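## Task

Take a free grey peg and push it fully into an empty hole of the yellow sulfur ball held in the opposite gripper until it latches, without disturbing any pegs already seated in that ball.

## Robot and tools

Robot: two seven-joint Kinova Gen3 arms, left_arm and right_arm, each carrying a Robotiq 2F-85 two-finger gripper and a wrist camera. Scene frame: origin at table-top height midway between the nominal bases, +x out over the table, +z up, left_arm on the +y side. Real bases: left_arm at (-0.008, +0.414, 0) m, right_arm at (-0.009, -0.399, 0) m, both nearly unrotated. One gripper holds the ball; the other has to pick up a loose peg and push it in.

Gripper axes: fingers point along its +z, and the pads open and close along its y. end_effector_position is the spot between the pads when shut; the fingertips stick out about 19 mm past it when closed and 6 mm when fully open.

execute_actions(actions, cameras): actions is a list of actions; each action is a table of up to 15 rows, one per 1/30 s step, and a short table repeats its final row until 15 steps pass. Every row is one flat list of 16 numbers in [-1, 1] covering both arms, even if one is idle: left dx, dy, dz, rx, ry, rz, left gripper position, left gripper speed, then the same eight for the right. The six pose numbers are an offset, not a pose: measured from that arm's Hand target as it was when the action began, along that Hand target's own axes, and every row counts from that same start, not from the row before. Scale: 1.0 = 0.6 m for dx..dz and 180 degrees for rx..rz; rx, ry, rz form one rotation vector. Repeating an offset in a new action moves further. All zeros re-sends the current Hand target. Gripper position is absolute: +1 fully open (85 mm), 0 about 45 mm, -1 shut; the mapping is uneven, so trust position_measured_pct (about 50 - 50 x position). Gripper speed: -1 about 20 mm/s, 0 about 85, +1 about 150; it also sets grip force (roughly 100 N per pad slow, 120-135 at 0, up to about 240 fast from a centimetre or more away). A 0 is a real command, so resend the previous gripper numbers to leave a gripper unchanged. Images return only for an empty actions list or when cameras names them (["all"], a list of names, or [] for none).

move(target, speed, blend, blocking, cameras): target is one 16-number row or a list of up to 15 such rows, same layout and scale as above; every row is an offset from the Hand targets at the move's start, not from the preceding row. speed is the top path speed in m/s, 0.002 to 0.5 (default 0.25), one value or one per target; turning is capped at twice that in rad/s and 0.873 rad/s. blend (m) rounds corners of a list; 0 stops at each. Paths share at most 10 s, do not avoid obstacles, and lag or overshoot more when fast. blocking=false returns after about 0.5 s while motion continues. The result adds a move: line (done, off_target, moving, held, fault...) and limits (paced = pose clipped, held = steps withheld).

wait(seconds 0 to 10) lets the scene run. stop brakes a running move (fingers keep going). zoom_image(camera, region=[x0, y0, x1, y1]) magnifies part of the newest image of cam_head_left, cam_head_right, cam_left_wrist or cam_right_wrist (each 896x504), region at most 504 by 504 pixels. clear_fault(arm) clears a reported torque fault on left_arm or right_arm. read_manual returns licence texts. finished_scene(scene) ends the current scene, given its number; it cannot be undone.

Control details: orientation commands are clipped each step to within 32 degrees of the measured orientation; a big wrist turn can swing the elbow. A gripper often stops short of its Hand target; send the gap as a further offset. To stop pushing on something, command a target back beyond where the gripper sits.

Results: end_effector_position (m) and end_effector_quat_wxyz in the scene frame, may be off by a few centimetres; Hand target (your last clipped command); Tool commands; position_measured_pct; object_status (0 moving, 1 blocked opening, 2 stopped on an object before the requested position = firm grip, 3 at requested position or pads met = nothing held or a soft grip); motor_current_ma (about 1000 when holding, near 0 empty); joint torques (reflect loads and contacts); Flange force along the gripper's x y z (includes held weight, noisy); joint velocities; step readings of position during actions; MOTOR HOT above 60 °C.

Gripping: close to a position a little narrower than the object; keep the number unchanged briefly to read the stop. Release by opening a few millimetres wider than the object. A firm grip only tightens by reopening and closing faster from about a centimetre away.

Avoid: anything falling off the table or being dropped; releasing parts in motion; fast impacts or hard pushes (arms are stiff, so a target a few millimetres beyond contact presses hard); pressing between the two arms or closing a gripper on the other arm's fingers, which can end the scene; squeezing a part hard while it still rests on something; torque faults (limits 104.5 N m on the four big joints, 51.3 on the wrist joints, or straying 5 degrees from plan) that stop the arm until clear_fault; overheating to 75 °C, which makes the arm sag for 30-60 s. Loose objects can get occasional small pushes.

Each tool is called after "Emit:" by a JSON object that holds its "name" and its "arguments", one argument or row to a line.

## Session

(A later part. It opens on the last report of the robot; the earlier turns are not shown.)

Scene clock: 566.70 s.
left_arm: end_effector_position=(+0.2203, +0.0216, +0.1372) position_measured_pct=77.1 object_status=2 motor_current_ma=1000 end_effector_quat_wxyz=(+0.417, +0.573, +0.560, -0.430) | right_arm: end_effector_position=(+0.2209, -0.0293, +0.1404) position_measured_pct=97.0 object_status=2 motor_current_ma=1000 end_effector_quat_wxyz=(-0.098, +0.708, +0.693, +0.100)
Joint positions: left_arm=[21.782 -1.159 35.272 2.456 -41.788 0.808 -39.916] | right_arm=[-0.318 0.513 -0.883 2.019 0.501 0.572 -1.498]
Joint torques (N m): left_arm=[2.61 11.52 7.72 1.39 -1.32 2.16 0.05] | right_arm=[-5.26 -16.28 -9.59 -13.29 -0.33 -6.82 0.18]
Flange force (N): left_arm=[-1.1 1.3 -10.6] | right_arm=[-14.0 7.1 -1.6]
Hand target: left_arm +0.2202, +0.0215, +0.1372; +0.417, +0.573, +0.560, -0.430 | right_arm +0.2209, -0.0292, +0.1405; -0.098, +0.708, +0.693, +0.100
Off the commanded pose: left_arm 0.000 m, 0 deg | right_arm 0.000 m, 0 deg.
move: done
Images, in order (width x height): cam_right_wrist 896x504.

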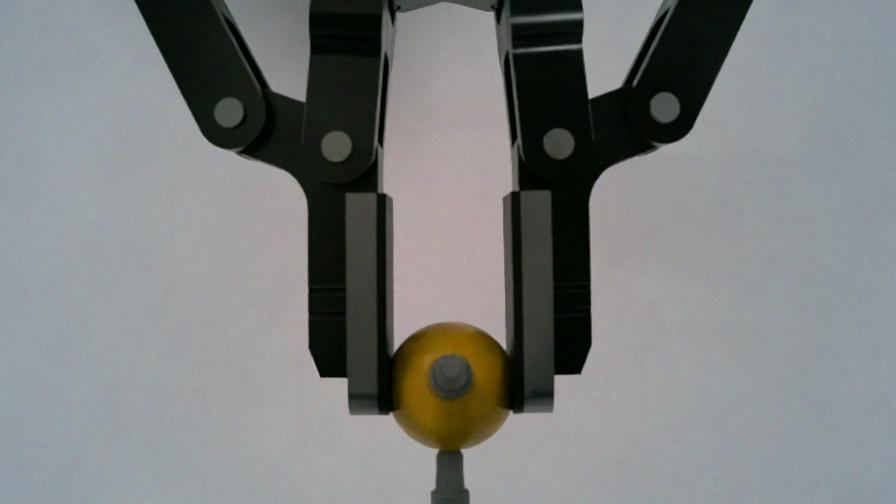

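Emit:
{"name": "move", "arguments": {
  "target": [0,0,0,0,0,0,-0.74,1,0.0025,0,0,0,0,0,-0.95,-1],
  "speed": 0.01,
  "cameras": ["cam_right_wrist"]
}}

Emit:
{"name": "zoom_image", "arguments": {
  "camera": "cam_right_wrist",
  "region": [370, 384, 520, 504]
}}

Scene clock: 573.30 s.
left_arm: end_effector_position=(+0.2202, +0.0215, +0.1372) position_measured_pct=77.1 object_status=2 motor_current_ma=1000 end_effector_quat_wxyz=(+0.417, +0.573, +0.560, -0.430) | right_arm: end_effector_position=(+0.2209, -0.0278, +0.1409) position_measured_pct=97.0 object_status=2 motor_current_ma=1000 end_effector_quat_wxyz=(-0.098, +0.708, +0.693, +0.100)
Joint positions: left_arm=[21.782 -1.159 35.272 2.456 -41.788 0.808 -39.916] | right_arm=[-0.321 0.514 -0.882 2.015 0.501 0.574 -1.5]
Joint torques (N m): left_arm=[5.96 10.32 8.94 -0.23 -1.23 1.87 0.12] | right_arm=[-8 -18.78 -13.53 -20.47 -0.51 -11.63 0.17]
Flange force (N): left_arm=[-1.6 1.8 -24.8] | right_arm=[-27.3 7.1 -1.1]
Hand target: left_arm +0.2202, +0.0215, +0.1372; +0.417, +0.573, +0.560, -0.430 | right_arm +0.2209, -0.0278, +0.1409; -0.098, +0.708, +0.693, +0.100
Off the commanded pose: left_arm 0.000 m, 0 deg | right_arm 0.000 m, 0 deg.
move: done
Images, in order (width x height): cam_right_wrist 896x504.

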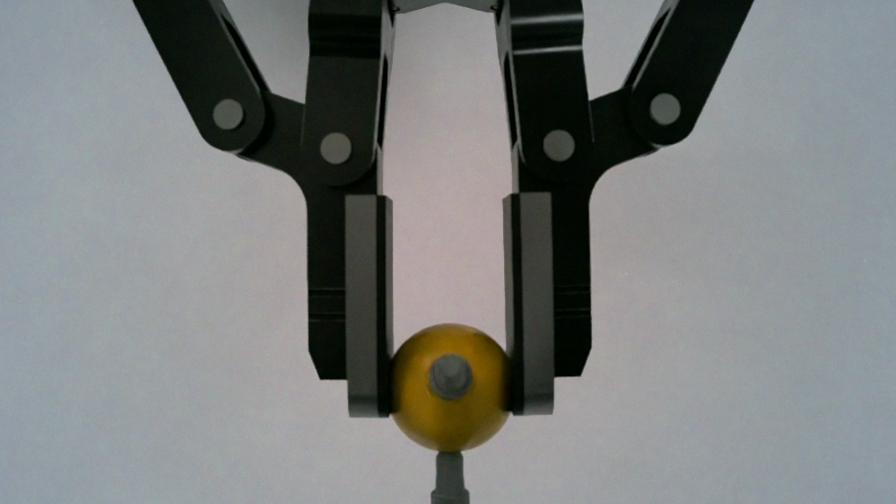

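Scaled by 3.360 from the camera's 896x504 image, which has a finer 1280x720 frame.

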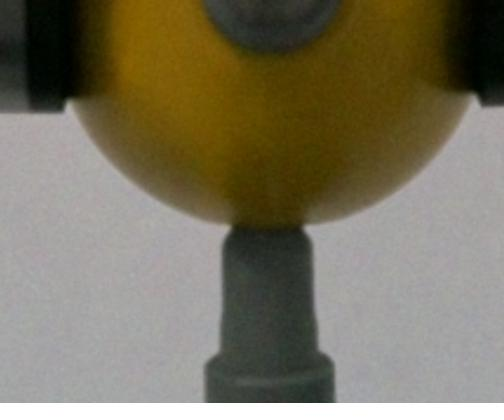

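Emit:
{"name": "execute_actions", "arguments": {
  "actions": [],
  "cameras": ["cam_head_left","cam_head_right"]
}}

Emit:
{"name": "zoom_image", "arguments": {
  "camera": "cam_head_left",
  "region": [405, 338, 445, 368]
}}

Emit:
{"name": "zoom_image", "arguments": {
  "camera": "cam_head_right",
  "region": [395, 338, 435, 368]
}}

Scene clock: 629.47 s.
left_arm: end_effector_position=(+0.2202, +0.0215, +0.1372) position_measured_pct=77.1 object_status=2 motor_current_ma=1000 end_effector_quat_wxyz=(+0.417, +0.573, +0.560, -0.430) | right_arm: end_effector_position=(+0.2209, -0.0278, +0.1409) position_measured_pct=97.0 object_status=2 motor_current_ma=1000 end_effector_quat_wxyz=(-0.098, +0.708, +0.693, +0.100)
Joint positions: left_arm=[21.782 -1.159 35.272 2.456 -41.788 0.808 -39.916] | right_arm=[-0.321 0.514 -0.882 2.015 0.501 0.574 -1.5]
Joint velocities: within noise
Joint torques (N m): left_arm=[6.15 10.29 8.91 -0.28 -1.27 1.83 0.1] | right_arm=[-8.09 -18.8 -13.61 -20.83 -0.52 -11.74 0.15]
Motor temperatures (°C): left_arm=[25 29 23 25 33 35 36] | right_arm=[30 27 24 28 31 34 43]
Flange force (N): left_arm=[-1.9 1.9 -25.3] | right_arm=[-28.2 6.8 -1.2]
Hand target: left_arm +0.2202, +0.0215, +0.1372; +0.417, +0.573, +0.560, -0.430 | right_arm +0.2209, -0.0278, +0.1409; -0.098, +0.708, +0.693, +0.100
Tool commands: left_gripper/position=-0.74 left_gripper/speed=+1.0 right_gripper/position=-0.95 right_gripper/speed=-1.0
Off the commanded pose: left_arm 0.000 m, 0 deg | right_arm 0.000 m, 0 deg.
Images, in order (width x height): cam_head_left 896x504, cam_head_right 896x504.

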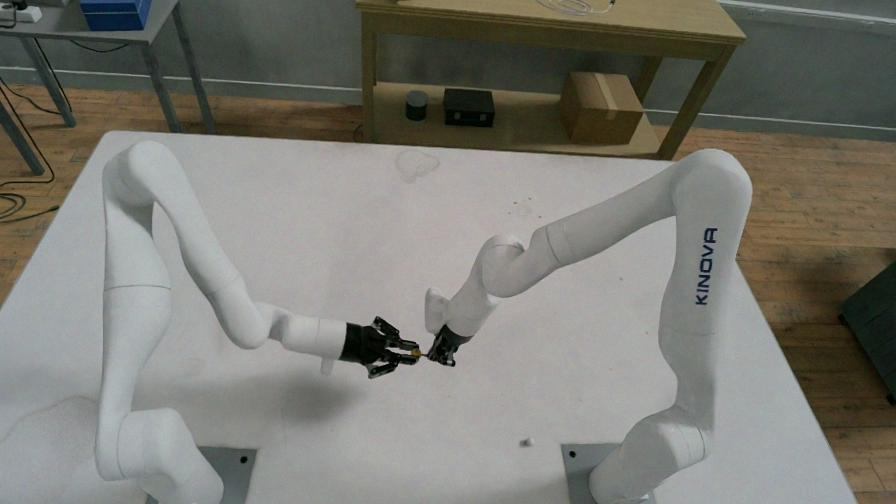

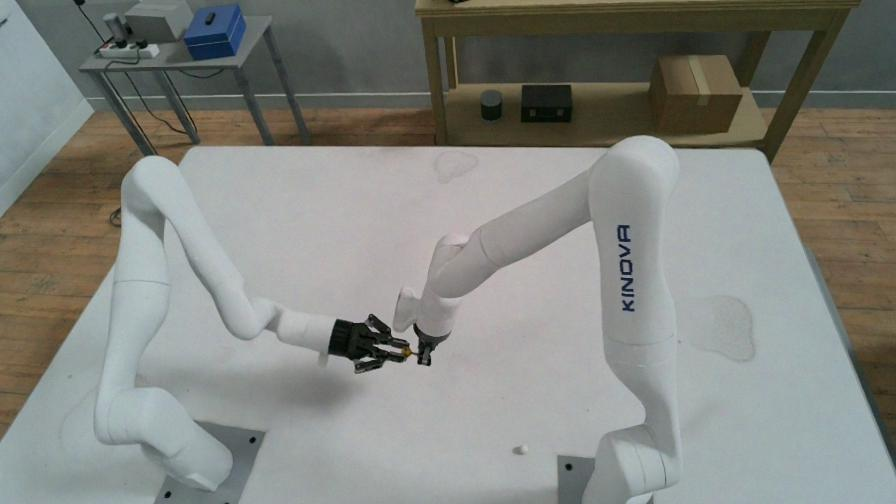

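Scaled by 12.600 from the camera's 896x504 image, which has a finer 1280x720 frame.

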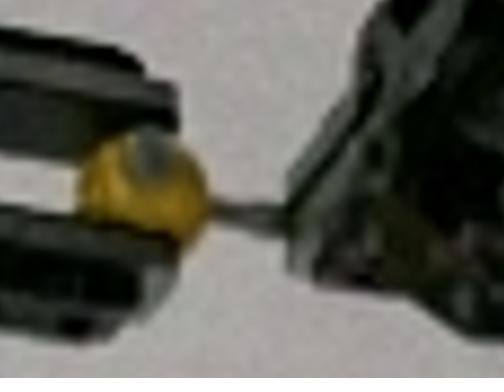

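Scaled by 12.600 from the camera's 896x504 image, which has a finer 1280x720 frame.

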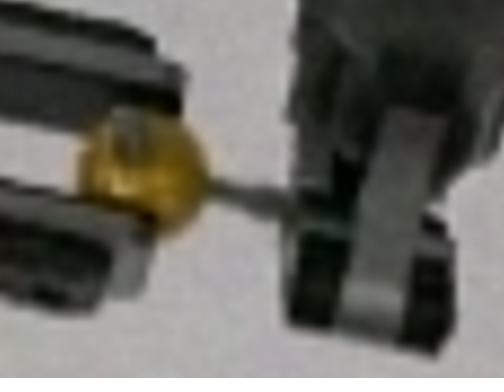

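Emit:
{"name": "move", "arguments": {
  "target": [
    [0,0,0,0,0,0,-0.74,1,-0.05,0,0,0,0,0,-0.95,-1],
    [0,0,0,0,0,0,-0.74,1,-0.0745,0.0023,0.0307,0,0.1883,0,-0.95,-1]
  ],
  "speed": 0.06,
  "cameras": ["cam_right_wrist"]
}}

Emit:
{"name": "zoom_image", "arguments": {
  "camera": "cam_right_wrist",
  "region": [370, 180, 530, 340]
}}

Scene clock: 651.07 s.
left_arm: end_effector_position=(+0.2202, +0.0215, +0.1372) position_measured_pct=77.1 object_status=2 motor_current_ma=1000 end_effector_quat_wxyz=(+0.417, +0.573, +0.560, -0.430) | right_arm: end_effector_position=(+0.2215, -0.0656, +0.1108) position_measured_pct=97.0 object_status=2 motor_current_ma=1000 end_effector_quat_wxyz=(-0.295, +0.648, +0.634, +0.302)
Joint positions: left_arm=[21.782 -1.159 35.272 2.456 -41.788 0.808 -39.916] | right_arm=[0.016 0.723 -0.706 2.506 0.682 -0.506 -1.156]
Joint torques (N m): left_arm=[-1.41 12.61 5.73 3.98 -1.36 1.99 0.11] | right_arm=[-1.35 -12.58 -4.69 0.28 0.39 -2.6 0.16]
Flange force (N): left_arm=[-1.6 1.3 7.6] | right_arm=[-0.8 10.9 -2.9]
Hand target: left_arm +0.2202, +0.0215, +0.1372; +0.417, +0.573, +0.560, -0.430 | right_arm +0.2215, -0.0656, +0.1108; -0.295, +0.648, +0.634, +0.302
Off the commanded pose: left_arm 0.000 m, 0 deg | right_arm 0.000 m, 0 deg.
move: done
Images, in order (width x height): cam_right_wrist 896x504.

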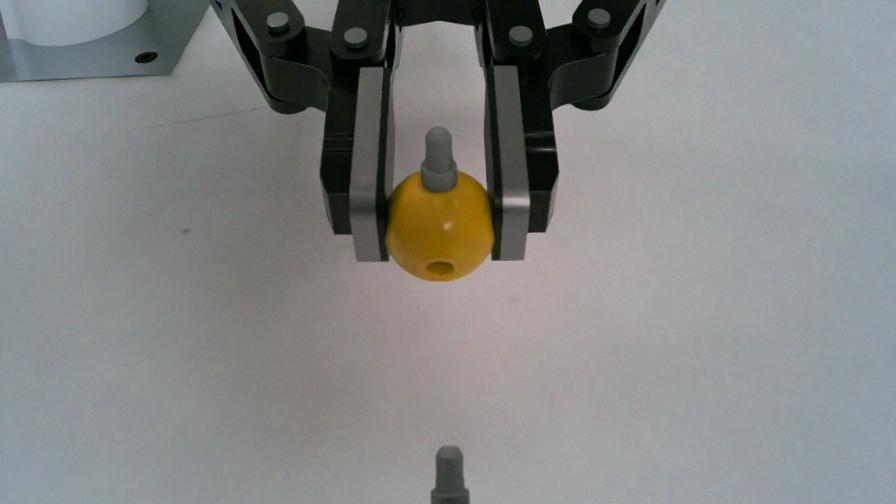

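Scaled by 3.150 from the camera's 896x504 image, which has a finer 1280x720 frame.

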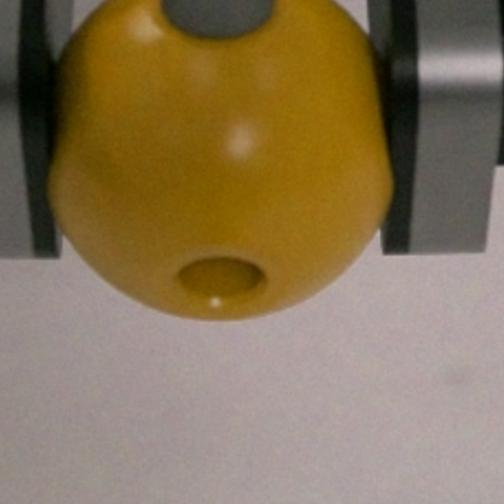

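Emit:
{"name": "zoom_image", "arguments": {
  "camera": "cam_right_wrist",
  "region": [380, 160, 500, 290]
}}

Emit:
{"name": "zoom_image", "arguments": {
  "camera": "cam_right_wrist",
  "region": [415, 250, 465, 290]
}}

Scaled by 3.877 from the camera's 896x504 image, which has a finer 1280x720 frame.

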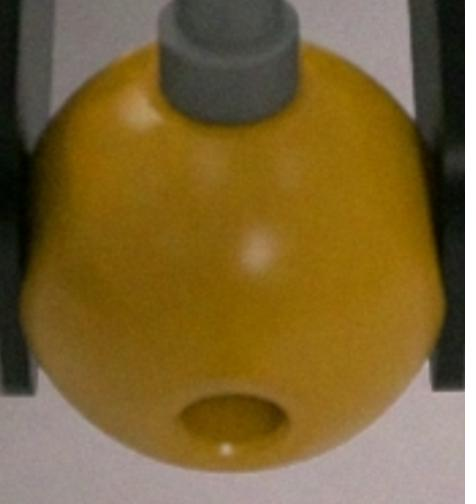

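Scaled by 10.080 from the camera's 896x504 image, which has a finer 1280x720 frame.

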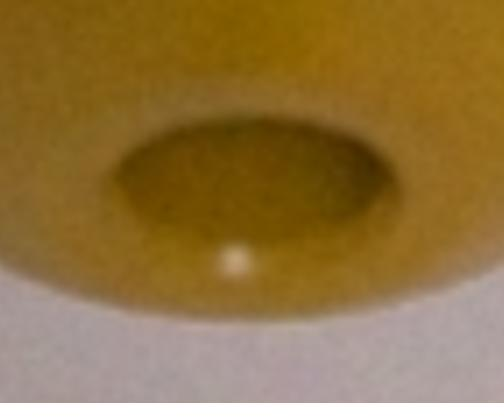

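Emit:
{"name": "move", "arguments": {
  "target": [
    [0,0,0,0,0,0,-0.74,1,0.039,-0.002,-0.0077,0,-0.18,0,-0.95,-1],
    [0,0,0,0,0,0,-0.74,1,0.0665,-0.002,0.0109,0,-0.18,0,-0.95,-1]
  ],
  "speed": 0.05,
  "cameras": ["cam_right_wrist"]
}}

Emit:
{"name": "zoom_image", "arguments": {
  "camera": "cam_right_wrist",
  "region": [370, 384, 520, 504]
}}

Scene clock: 714.60 s.
left_arm: end_effector_position=(+0.2202, +0.0215, +0.1372) position_measured_pct=77.1 object_status=2 motor_current_ma=1000 end_effector_quat_wxyz=(+0.417, +0.573, +0.560, -0.430) | right_arm: end_effector_position=(+0.2209, -0.0349, +0.1372) position_measured_pct=97.0 object_status=2 motor_current_ma=1000 end_effector_quat_wxyz=(-0.107, +0.706, +0.691, +0.109)
Joint positions: left_arm=[21.782 -1.159 35.272 2.456 -41.788 0.808 -39.916] | right_arm=[-0.288 0.506 -0.886 2.059 0.503 0.516 -1.485]
Joint torques (N m): left_arm=[-1.45 12.66 5.7 4.01 -1.35 2.01 0.11] | right_arm=[-1.54 -13.48 -4.4 -4.72 -0.09 -1.36 0.17]
Flange force (N): left_arm=[-1.5 1.4 7.8] | right_arm=[2.9 7.1 -2.0]
Hand target: left_arm +0.2202, +0.0215, +0.1372; +0.417, +0.573, +0.560, -0.430 | right_arm +0.2209, -0.0349, +0.1372; -0.107, +0.706, +0.691, +0.109
Off the commanded pose: left_arm 0.000 m, 0 deg | right_arm 0.000 m, 0 deg.
move: done
Images, in order (width x height): cam_right_wrist 896x504.

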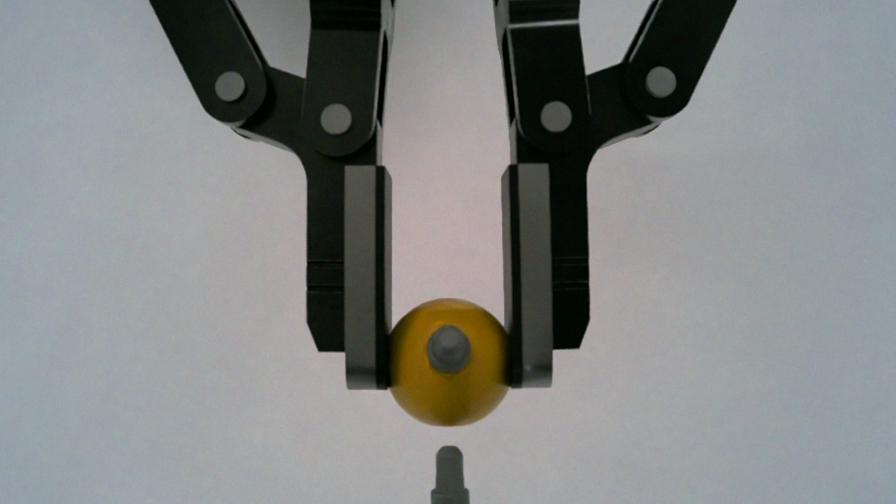

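Scaled by 3.360 from the camera's 896x504 image, which has a finer 1280x720 frame.

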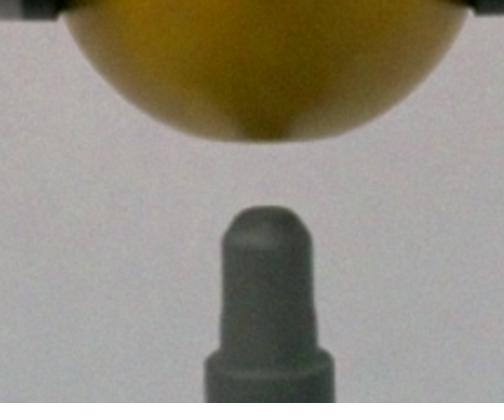

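Emit:
{"name": "move", "arguments": {
  "target": [0,0,0,0,0,0,-0.74,1,0.0083,-0.0003,0.0002,0,0,0,-0.95,-1],
  "speed": 0.01,
  "cameras": ["cam_right_wrist"]
}}

Emit:
{"name": "zoom_image", "arguments": {
  "camera": "cam_right_wrist",
  "region": [370, 384, 520, 504]
}}

Scene clock: 719.97 s.
left_arm: end_effector_position=(+0.2202, +0.0215, +0.1372) position_measured_pct=77.1 object_status=2 motor_current_ma=1000 end_effector_quat_wxyz=(+0.417, +0.573, +0.560, -0.430) | right_arm: end_effector_position=(+0.2209, -0.0302, +0.1385) position_measured_pct=97.0 object_status=2 motor_current_ma=1000 end_effector_quat_wxyz=(-0.107, +0.706, +0.691, +0.109)
Joint positions: left_arm=[21.782 -1.159 35.272 2.456 -41.788 0.808 -39.916] | right_arm=[-0.3 0.51 -0.884 2.046 0.503 0.524 -1.49]
Joint torques (N m): left_arm=[-1.22 12.32 5.21 3.79 -1.16 1.65 0.1] | right_arm=[-1.54 -14.25 -4.92 -5.66 -0.1 -1.87 0.2]
Flange force (N): left_arm=[-3.0 1.4 6.3] | right_arm=[2.2 6.7 0.0]
Hand target: left_arm +0.2202, +0.0215, +0.1372; +0.417, +0.573, +0.560, -0.430 | right_arm +0.2209, -0.0301, +0.1385; -0.107, +0.706, +0.691, +0.109
Off the commanded pose: left_arm 0.000 m, 0 deg | right_arm 0.000 m, 0 deg.
move: done
Images, in order (width x height): cam_right_wrist 896x504.

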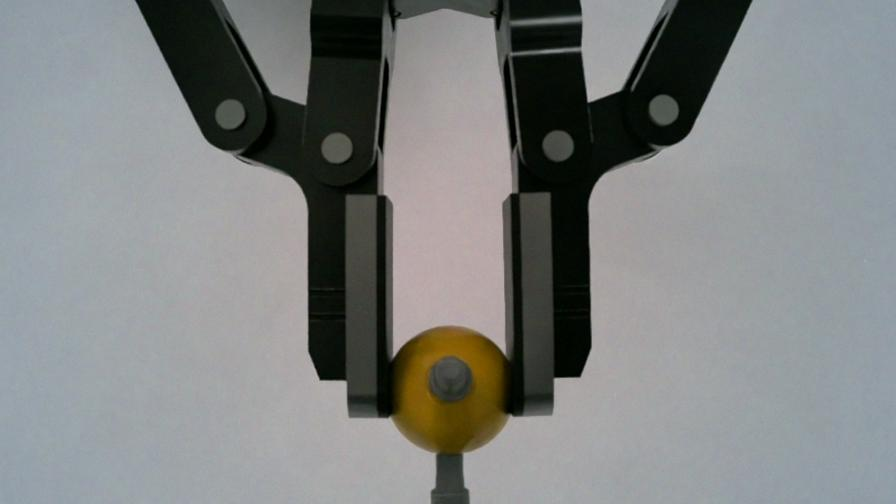

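Scaled by 3.360 from the camera's 896x504 image, which has a finer 1280x720 frame.

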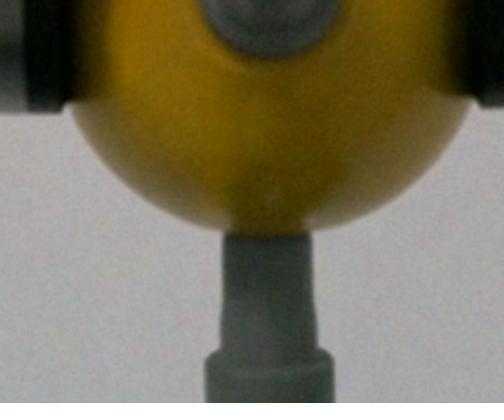

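Emit:
{"name": "move", "arguments": {
  "target": [0,0,0,0,0,0,-0.74,1,0.0033,0,0.0004,0,0,0,-0.95,-1],
  "speed": 0.01,
  "cameras": ["cam_right_wrist"]
}}

Emit:
{"name": "zoom_image", "arguments": {
  "camera": "cam_right_wrist",
  "region": [370, 384, 520, 504]
}}

Scene clock: 727.43 s.
left_arm: end_effector_position=(+0.2202, +0.0215, +0.1372) position_measured_pct=77.1 object_status=2 motor_current_ma=1000 end_effector_quat_wxyz=(+0.417, +0.573, +0.560, -0.430) | right_arm: end_effector_position=(+0.2209, -0.0282, +0.1389) position_measured_pct=97.0 object_status=2 motor_current_ma=1000 end_effector_quat_wxyz=(-0.107, +0.706, +0.691, +0.109)
Joint positions: left_arm=[21.782 -1.159 35.272 2.456 -41.788 0.808 -39.916] | right_arm=[-0.305 0.511 -0.882 2.041 0.504 0.527 -1.493]
Joint torques (N m): left_arm=[-1.86 12.33 4.51 3.36 -0.84 1.54 0.08] | right_arm=[-1.76 -14.44 -5.27 -5.24 -0.25 -1.65 0.2]
Flange force (N): left_arm=[-4.2 0.4 7.1] | right_arm=[2.7 7.7 1.3]
Hand target: left_arm +0.2202, +0.0215, +0.1372; +0.417, +0.573, +0.560, -0.430 | right_arm +0.2209, -0.0282, +0.1389; -0.107, +0.706, +0.691, +0.109
Off the commanded pose: left_arm 0.000 m, 0 deg | right_arm 0.000 m, 0 deg.
move: done
Images, in order (width x height): cam_right_wrist 896x504.

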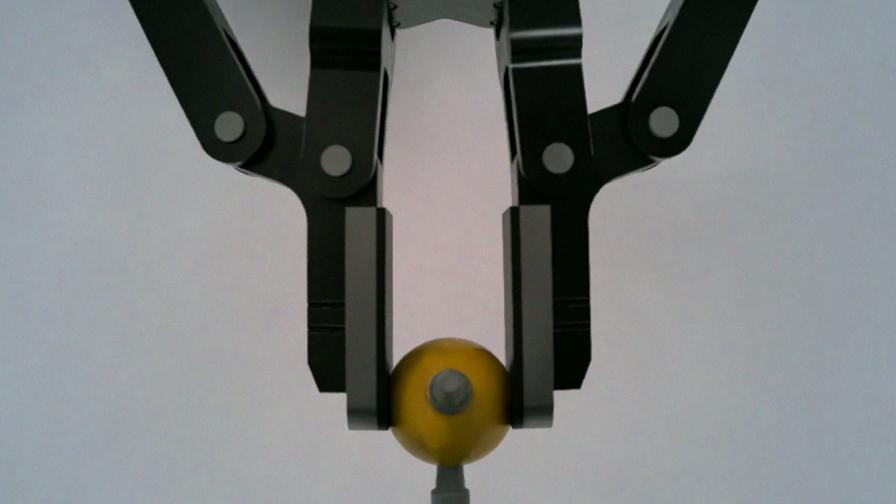

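Scaled by 3.360 from the camera's 896x504 image, which has a finer 1280x720 frame.

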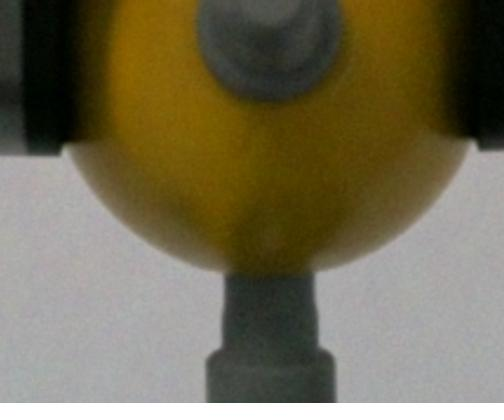

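Emit:
{"name": "move", "arguments": {
  "target": [0,0,0,0,0,0,-0.74,1,0.0033,0,0.0008,0,0,0,-0.95,-1],
  "speed": 0.01
}}

Emit:
{"name": "move", "arguments": {
  "target": [0,0,0,0,0,0,-0.74,1,0.0025,0,0.0004,0,0,0,-0.95,-1],
  "speed": 0.01,
  "cameras": ["cam_right_wrist"]
}}

Emit:
{"name": "zoom_image", "arguments": {
  "camera": "cam_right_wrist",
  "region": [370, 384, 520, 504]
}}

Scene clock: 736.20 s.
left_arm: end_effector_position=(+0.2202, +0.0215, +0.1372) position_measured_pct=77.1 object_status=2 motor_current_ma=1000 end_effector_quat_wxyz=(+0.417, +0.573, +0.560, -0.430) | right_arm: end_effector_position=(+0.2209, -0.0262, +0.1391) position_measured_pct=97.0 object_status=2 motor_current_ma=1000 end_effector_quat_wxyz=(-0.107, +0.706, +0.691, +0.109)
Joint positions: left_arm=[21.782 -1.159 35.272 2.456 -41.788 0.808 -39.916] | right_arm=[-0.311 0.513 -0.88 2.036 0.505 0.53 -1.496]
Joint torques (N m): left_arm=[-1.67 12.58 5.25 3.64 -1.13 1.87 0.11] | right_arm=[-1.64 -13.98 -4.93 -4.87 -0.18 -1.44 0.18]
Flange force (N): left_arm=[-2.4 0.7 7.5] | right_arm=[3.2 7.3 -0.2]
Hand target: left_arm +0.2202, +0.0215, +0.1372; +0.417, +0.573, +0.560, -0.430 | right_arm +0.2209, -0.0262, +0.1391; -0.107, +0.706, +0.691, +0.109
Off the commanded pose: left_arm 0.000 m, 0 deg | right_arm 0.000 m, 0 deg.
move: done

Scene clock: 736.90 s.
left_arm: end_effector_position=(+0.2202, +0.0215, +0.1372) position_measured_pct=77.1 object_status=2 motor_current_ma=1000 end_effector_quat_wxyz=(+0.417, +0.573, +0.560, -0.430) | right_arm: end_effector_position=(+0.2210, -0.0247, +0.1393) position_measured_pct=97.0 object_status=2 motor_current_ma=1000 end_effector_quat_wxyz=(-0.107, +0.706, +0.691, +0.109)
Joint positions: left_arm=[21.782 -1.159 35.272 2.456 -41.788 0.808 -39.916] | right_arm=[-0.315 0.515 -0.879 2.032 0.505 0.532 -1.498]
Joint torques (N m): left_arm=[-1.54 12.61 5.63 3.41 -1.2 2.13 0.09] | right_arm=[-1.95 -13.94 -5.14 -5.12 -0.23 -1.7 0.19]
Flange force (N): left_arm=[-1.9 0.6 6.7] | right_arm=[2.4 7.6 -1.1]
Hand target: left_arm +0.2202, +0.0215, +0.1372; +0.417, +0.573, +0.560, -0.430 | right_arm +0.2210, -0.0247, +0.1393; -0.107, +0.706, +0.691, +0.109
Off the commanded pose: left_arm 0.000 m, 0 deg | right_arm 0.000 m, 0 deg.
move: done
Images, in order (width x height): cam_right_wrist 896x504.

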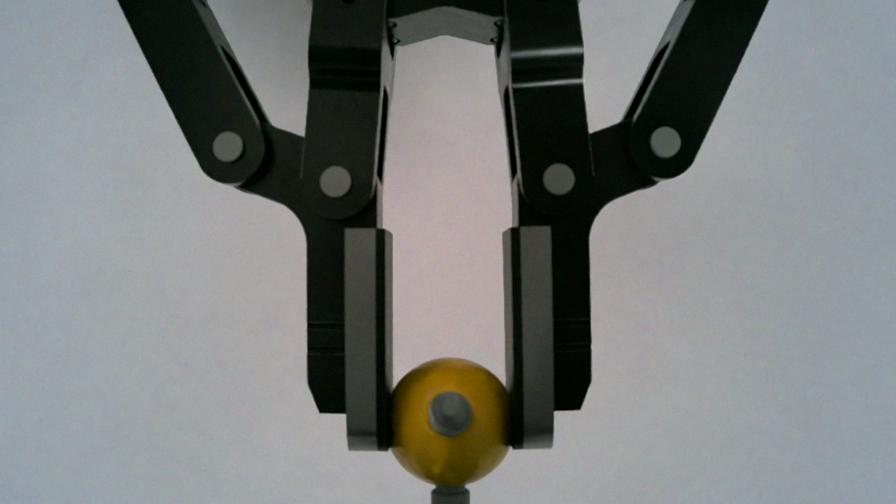

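Scaled by 3.360 from the camera's 896x504 image, which has a finer 1280x720 frame.

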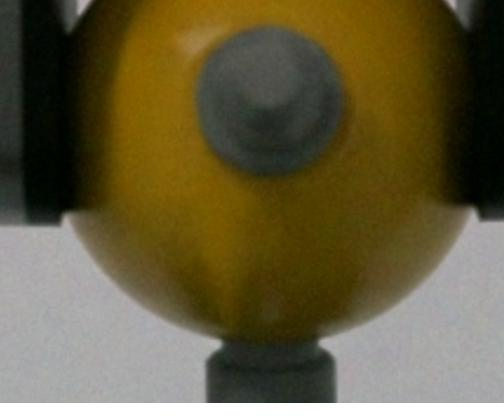

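Emit:
{"name": "move", "arguments": {
  "target": [0,0,0,0,0,0,-0.74,1,0.0025,0,0.0001,0,0,0,-0.95,-1],
  "speed": 0.01,
  "cameras": ["cam_right_wrist"]
}}

Emit:
{"name": "zoom_image", "arguments": {
  "camera": "cam_right_wrist",
  "region": [370, 384, 520, 504]
}}

Scene clock: 742.17 s.
left_arm: end_effector_position=(+0.2202, +0.0215, +0.1372) position_measured_pct=77.1 object_status=2 motor_current_ma=1000 end_effector_quat_wxyz=(+0.417, +0.573, +0.560, -0.430) | right_arm: end_effector_position=(+0.2210, -0.0232, +0.1397) position_measured_pct=97.0 object_status=2 motor_current_ma=1000 end_effector_quat_wxyz=(-0.107, +0.706, +0.691, +0.109)
Joint positions: left_arm=[21.782 -1.159 35.272 2.456 -41.788 0.808 -39.916] | right_arm=[-0.319 0.516 -0.878 2.028 0.505 0.535 -1.499]
Joint torques (N m): left_arm=[-0.53 12.44 6.43 2.61 -1.27 2.42 0.09] | right_arm=[-3.04 -14.44 -6.55 -7.32 -0.32 -3.23 0.17]
Flange force (N): left_arm=[-1.2 0.3 1.9] | right_arm=[-2.2 7.7 -1.9]
Hand target: left_arm +0.2202, +0.0215, +0.1372; +0.417, +0.573, +0.560, -0.430 | right_arm +0.2210, -0.0232, +0.1397; -0.107, +0.706, +0.691, +0.109
Off the commanded pose: left_arm 0.000 m, 0 deg | right_arm 0.000 m, 0 deg.
move: done
Images, in order (width x height): cam_right_wrist 896x504.

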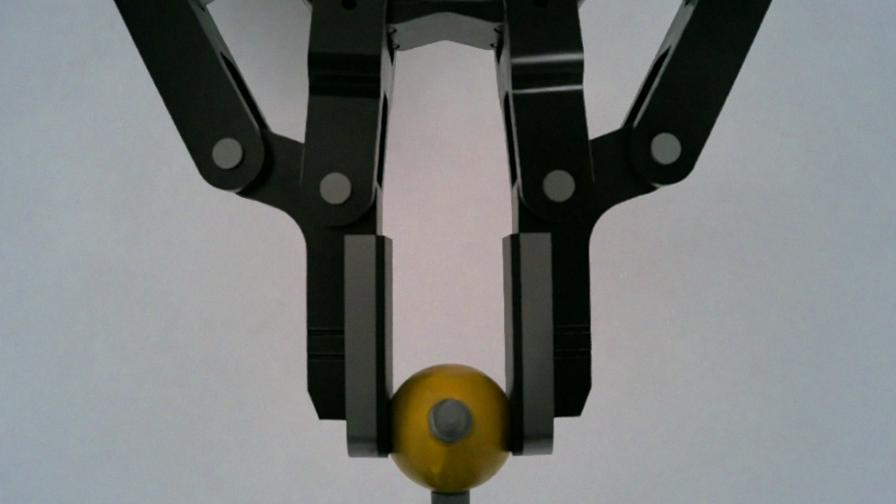

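Scaled by 3.360 from the camera's 896x504 image, which has a finer 1280x720 frame.

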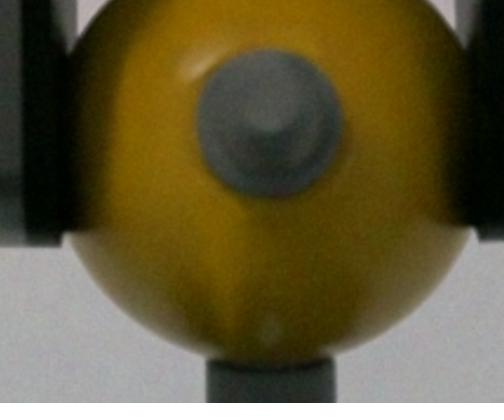

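Emit:
{"name": "move", "arguments": {
  "target": [0,0,0,0,0,0,-0.74,1,0.0033,0,0.0001,0,0,0,-0.95,-1],
  "speed": 0.01,
  "cameras": ["cam_right_wrist"]
}}

Emit:
{"name": "zoom_image", "arguments": {
  "camera": "cam_right_wrist",
  "region": [370, 384, 520, 504]
}}

Scene clock: 749.13 s.
left_arm: end_effector_position=(+0.2202, +0.0215, +0.1372) position_measured_pct=77.1 object_status=2 motor_current_ma=1000 end_effector_quat_wxyz=(+0.417, +0.573, +0.560, -0.430) | right_arm: end_effector_position=(+0.2211, -0.0214, +0.1402) position_measured_pct=97.0 object_status=2 motor_current_ma=1000 end_effector_quat_wxyz=(-0.107, +0.706, +0.691, +0.109)
Joint positions: left_arm=[21.782 -1.159 35.272 2.456 -41.788 0.808 -39.916] | right_arm=[-0.323 0.517 -0.877 2.022 0.506 0.539 -1.501]
Joint torques (N m): left_arm=[2.66 11.7 8.73 1.03 -1.53 2.85 0.1] | right_arm=[-5.86 -15.92 -10.05 -13.47 -0.45 -7.37 0.18]
Flange force (N): left_arm=[0.6 0.6 -11.2] | right_arm=[-15.0 7.8 -4.1]
Hand target: left_arm +0.2202, +0.0215, +0.1372; +0.417, +0.573, +0.560, -0.430 | right_arm +0.2211, -0.0213, +0.1402; -0.107, +0.706, +0.691, +0.109
Off the commanded pose: left_arm 0.000 m, 0 deg | right_arm 0.000 m, 0 deg.
move: done
Images, in order (width x height): cam_right_wrist 896x504.

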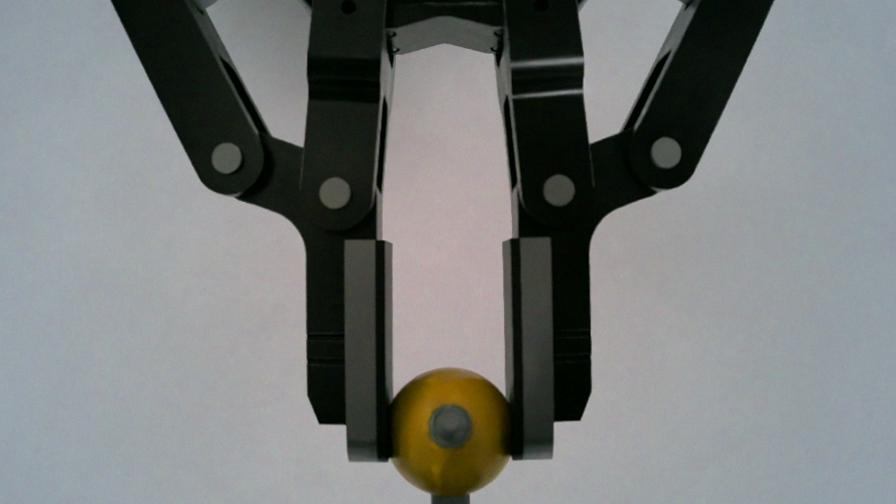

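Scaled by 3.360 from the camera's 896x504 image, which has a finer 1280x720 frame.

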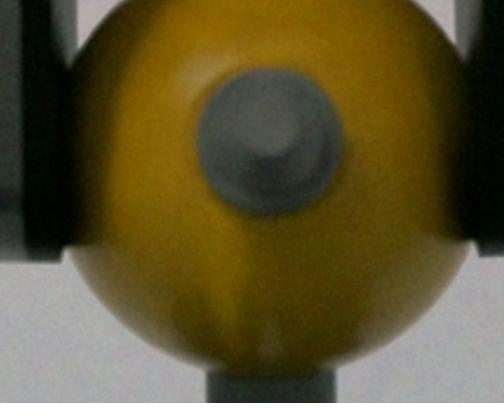

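Emit:
{"name": "move", "arguments": {
  "target": [0,0,0,0,0,0,-0.74,1,0.005,0,0.0002,0,0,0,-0.95,-1],
  "speed": 0.01,
  "cameras": ["cam_right_wrist"]
}}

Emit:
{"name": "zoom_image", "arguments": {
  "camera": "cam_right_wrist",
  "region": [370, 384, 520, 504]
}}

Scene clock: 755.73 s.
left_arm: end_effector_position=(+0.2202, +0.0216, +0.1372) position_measured_pct=77.1 object_status=2 motor_current_ma=1000 end_effector_quat_wxyz=(+0.417, +0.573, +0.560, -0.430) | right_arm: end_effector_position=(+0.2211, -0.0185, +0.1410) position_measured_pct=97.0 object_status=2 motor_current_ma=1000 end_effector_quat_wxyz=(-0.107, +0.706, +0.691, +0.109)
Joint positions: left_arm=[21.782 -1.159 35.272 2.456 -41.788 0.808 -39.916] | right_arm=[-0.33 0.52 -0.876 2.014 0.506 0.544 -1.505]
Joint torques (N m): left_arm=[9.08 10.08 12.47 -2.83 -1.68 3.52 0.11] | right_arm=[-11.72 -19.56 -17.9 -26.52 -0.86 -16.32 0.19]
Flange force (N): left_arm=[2.5 1.0 -39.5] | right_arm=[-41.1 8.3 -6.5]
Hand target: left_arm +0.2202, +0.0215, +0.1372; +0.417, +0.573, +0.560, -0.430 | right_arm +0.2211, -0.0184, +0.1410; -0.107, +0.706, +0.691, +0.109
Off the commanded pose: left_arm 0.000 m, 0 deg | right_arm 0.000 m, 0 deg.
move: done
Images, in order (width x height): cam_right_wrist 896x504.

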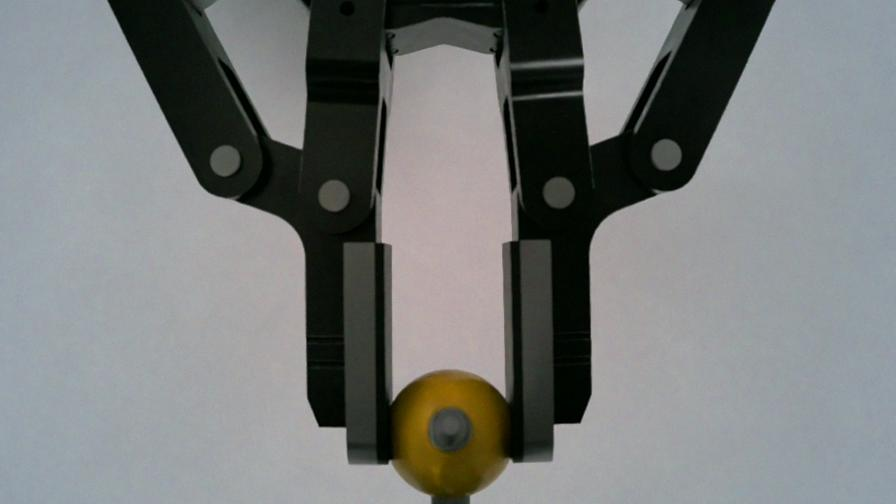

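Scaled by 3.360 from the camera's 896x504 image, which has a finer 1280x720 frame.

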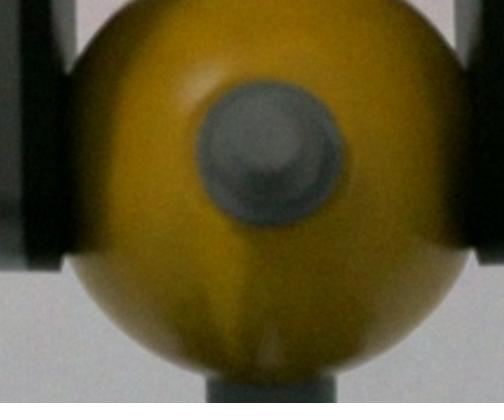

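Emit:
{"name": "move", "arguments": {
  "target": [0,0,0,0,0,0,-0.74,1,0.003,0,0.0001,0,0,0,-0.95,-1],
  "speed": 0.01,
  "cameras": ["cam_right_wrist"]
}}

Emit:
{"name": "zoom_image", "arguments": {
  "camera": "cam_right_wrist",
  "region": [370, 384, 520, 504]
}}

Scene clock: 763.63 s.
left_arm: end_effector_position=(+0.2202, +0.0215, +0.1372) position_measured_pct=77.1 object_status=2 motor_current_ma=1000 end_effector_quat_wxyz=(+0.417, +0.573, +0.560, -0.430) | right_arm: end_effector_position=(+0.2212, -0.0167, +0.1415) position_measured_pct=97.0 object_status=2 motor_current_ma=1000 end_effector_quat_wxyz=(-0.107, +0.706, +0.691, +0.109)
Joint positions: left_arm=[21.782 -1.159 35.272 2.456 -41.788 0.808 -39.916] | right_arm=[-0.334 0.521 -0.875 2.009 0.506 0.547 -1.507]
Joint torques (N m): left_arm=[11.8 9.45 14.23 -4.36 -1.84 3.75 0.1] | right_arm=[-14.31 -21.05 -21.06 -31.86 -1.02 -19.91 0.19]
Flange force (N): left_arm=[3.8 0.8 -51.0] | right_arm=[-52.4 8.7 -8.0]
Hand target: left_arm +0.2202, +0.0215, +0.1372; +0.417, +0.573, +0.560, -0.430 | right_arm +0.2212, -0.0167, +0.1415; -0.107, +0.706, +0.691, +0.109
Off the commanded pose: left_arm 0.000 m, 0 deg | right_arm 0.000 m, 0 deg.
move: done
Images, in order (width x height): cam_right_wrist 896x504.

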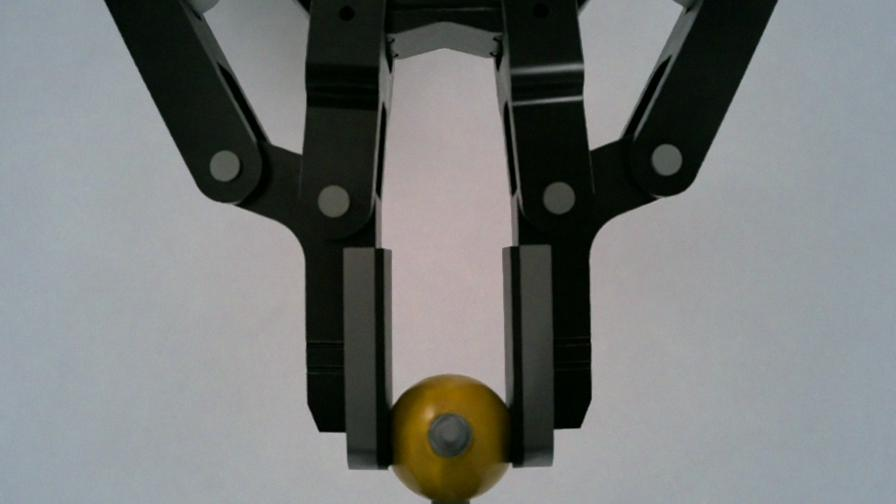

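Scaled by 3.360 from the camera's 896x504 image, which has a finer 1280x720 frame.

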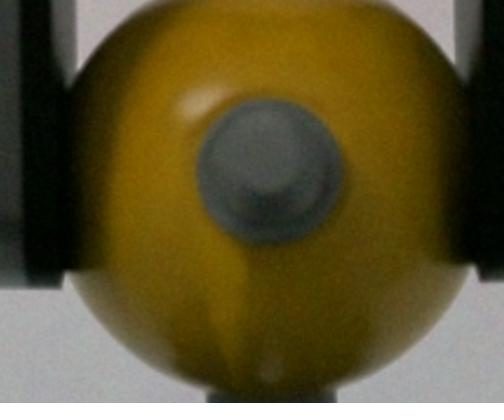

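Emit:
{"name": "move", "arguments": {
  "target": [0,0,0,0,0,0,-0.74,1,-0.009,0,-0.0003,0,0,0,-0.95,-1],
  "speed": 0.02,
  "cameras": ["cam_right_wrist"]
}}

Emit:
{"name": "zoom_image", "arguments": {
  "camera": "cam_right_wrist",
  "region": [370, 384, 520, 504]
}}

Scene clock: 776.03 s.
left_arm: end_effector_position=(+0.2202, +0.0214, +0.1373) position_measured_pct=77.1 object_status=2 motor_current_ma=1000 end_effector_quat_wxyz=(+0.417, +0.573, +0.559, -0.430) | right_arm: end_effector_position=(+0.2210, -0.0217, +0.1401) position_measured_pct=97.0 object_status=2 motor_current_ma=1000 end_effector_quat_wxyz=(-0.107, +0.706, +0.691, +0.109)
Joint positions: left_arm=[21.782 -1.159 35.272 2.456 -41.788 0.808 -39.916] | right_arm=[-0.322 0.517 -0.878 2.024 0.506 0.537 -1.501]
Joint torques (N m): left_arm=[-0.27 12.33 6.36 2.45 -1.17 2.31 0.1] | right_arm=[-3.36 -14.72 -6.93 -7.96 -0.36 -3.58 0.2]
Flange force (N): left_arm=[-1.5 0.5 0.6] | right_arm=[-3.6 7.8 -1.7]
Hand target: left_arm +0.2202, +0.0215, +0.1372; +0.417, +0.573, +0.560, -0.430 | right_arm +0.2210, -0.0219, +0.1400; -0.107, +0.706, +0.691, +0.109
Off the commanded pose: left_arm 0.000 m, 0 deg | right_arm 0.000 m, 0 deg.
move: done
Images, in order (width x height): cam_right_wrist 896x504.

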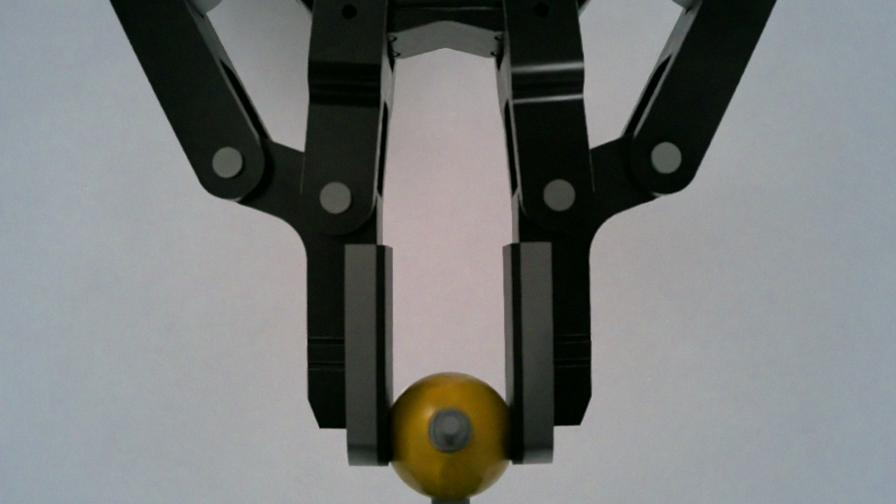

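Scaled by 3.360 from the camera's 896x504 image, which has a finer 1280x720 frame.

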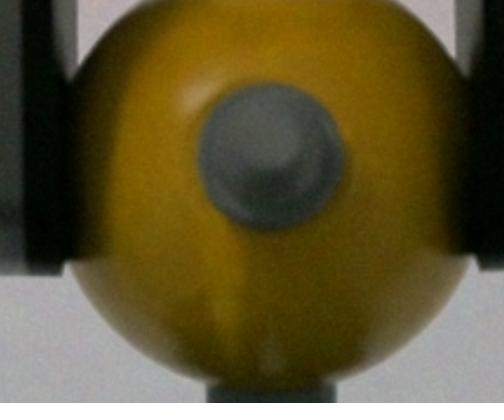

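Emit:
{"name": "move", "arguments": {
  "target": [
    [0,0,0,0,0,0,-0.74,1,-0.0012,0,-0.0001,0,0,0,-0.95,-1],
    [0,0,0,0,0,0,-0.74,1,-0.0012,0,-0.0001,0,0,0,-0.6,-1]
  ],
  "speed": 0.02,
  "cameras": ["cam_right_wrist"]
}}

Scene clock: 789.00 s.
left_arm: end_effector_position=(+0.2202, +0.0215, +0.1372) position_measured_pct=77.1 object_status=2 motor_current_ma=1000 end_effector_quat_wxyz=(+0.417, +0.573, +0.560, -0.430) | right_arm: end_effector_position=(+0.2210, -0.0226, +0.1399) position_measured_pct=80.1 object_status=0 motor_current_ma=0 end_effector_quat_wxyz=(-0.107, +0.706, +0.691, +0.109)
Joint positions: left_arm=[21.782 -1.159 35.272 2.456 -41.788 0.808 -39.916] | right_arm=[-0.32 0.517 -0.878 2.026 0.506 0.536 -1.501]
Joint torques (N m): left_arm=[-1.47 12.64 5.75 4.05 -1.4 2 0.15] | right_arm=[-1.36 -13.86 -4.5 -4.81 -0.09 -1.31 0.16]
Flange force (N): left_arm=[-1.4 1.1 8.1] | right_arm=[3.6 6.6 -1.2]
Hand target: left_arm +0.2202, +0.0215, +0.1372; +0.417, +0.573, +0.560, -0.430 | right_arm +0.2210, -0.0226, +0.1399; -0.107, +0.706, +0.691, +0.109
Off the commanded pose: left_arm 0.000 m, 0 deg | right_arm 0.000 m, 0 deg.
move: done
Images, in order (width x height): cam_right_wrist 896x504.

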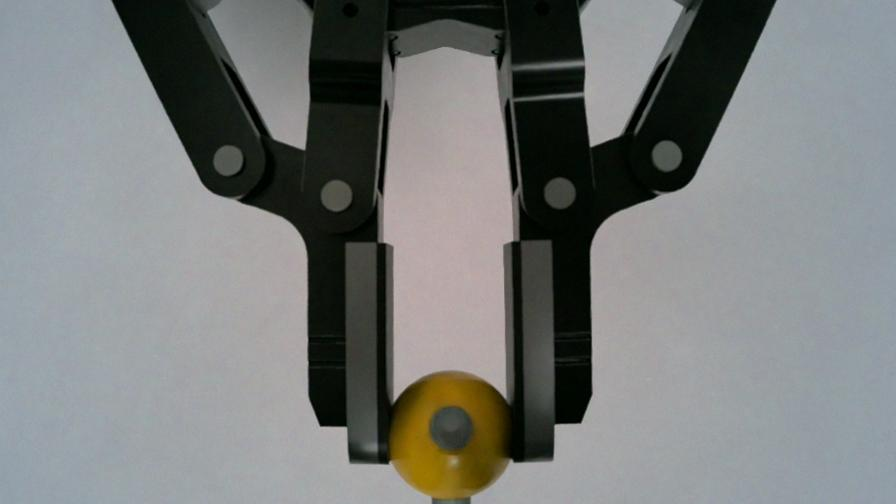

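Retreat and look from the oblique view.

Emit:
{"name": "move", "arguments": {
  "target": [
    [0,0,0,0,0,0,-0.74,1,-0.07,0,0,0,0,0,-0.6,-1],
    [0,0,0,0,0,0,-0.74,1,-0.08,0.002,0.04,0,0.13,0,-0.6,-1]
  ],
  "speed": 0.06,
  "cameras": ["cam_right_wrist"]
}}

Emit:
{"name": "zoom_image", "arguments": {
  "camera": "cam_right_wrist",
  "region": [370, 180, 530, 340]
}}

Scene clock: 799.17 s.
left_arm: end_effector_position=(+0.2202, +0.0215, +0.1372) position_measured_pct=77.1 object_status=2 motor_current_ma=1000 end_effector_quat_wxyz=(+0.417, +0.573, +0.560, -0.430) | right_arm: end_effector_position=(+0.2214, -0.0611, +0.1025) position_measured_pct=80.1 object_status=3 motor_current_ma=0 end_effector_quat_wxyz=(-0.245, +0.669, +0.655, +0.250)
Joint positions: left_arm=[21.782 -1.159 35.272 2.456 -41.788 0.808 -39.916] | right_arm=[-0.12 0.613 -0.682 2.437 0.642 -0.312 -1.298]
Joint torques (N m): left_arm=[-1.41 12.66 5.76 4.05 -1.36 2 0.12] | right_arm=[-1.41 -12.61 -4.19 -1.21 0.03 -2.29 0.18]
Flange force (N): left_arm=[-1.3 1.5 7.7] | right_arm=[0.4 10.5 -2.8]
Hand target: left_arm +0.2202, +0.0215, +0.1372; +0.417, +0.573, +0.560, -0.430 | right_arm +0.2214, -0.0611, +0.1025; -0.245, +0.669, +0.655, +0.250
Off the commanded pose: left_arm 0.000 m, 0 deg | right_arm 0.000 m, 0 deg.
move: done
Images, in order (width x height): cam_right_wrist 896x504.

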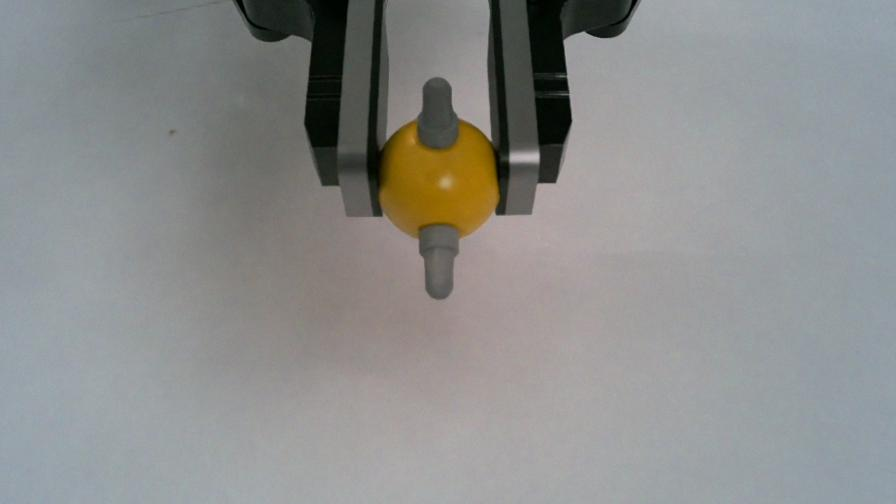

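Scaled by 3.150 from the camera's 896x504 image, which has a finer 1280x720 frame.

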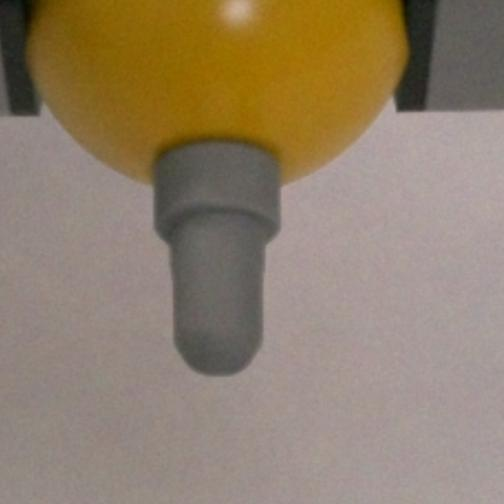

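Emit:
{"name": "zoom_image", "arguments": {
  "camera": "cam_right_wrist",
  "region": [400, 205, 480, 305]
}}

Emit:
{"name": "zoom_image", "arguments": {
  "camera": "cam_right_wrist",
  "region": [390, 65, 490, 165]
}}

Scaled by 5.040 from the camera's 896x504 image, which has a finer 1280x720 frame.

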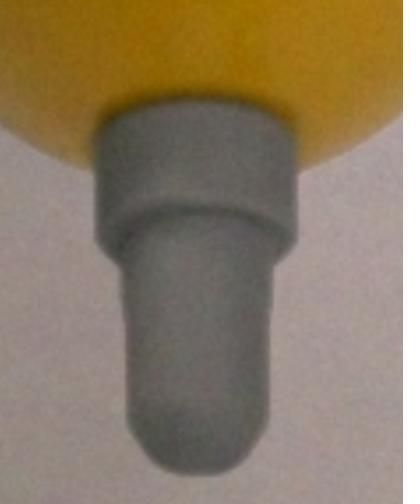

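Scaled by 5.040 from the camera's 896x504 image, which has a finer 1280x720 frame.

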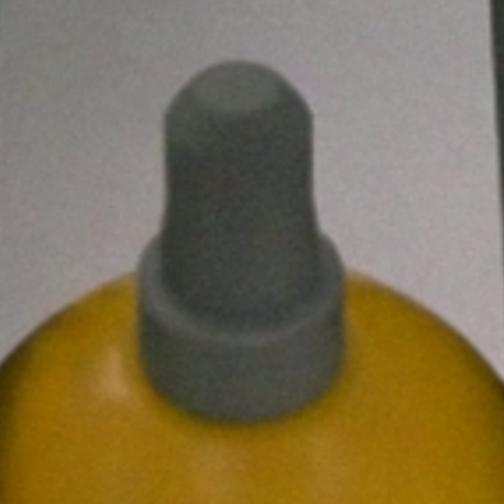

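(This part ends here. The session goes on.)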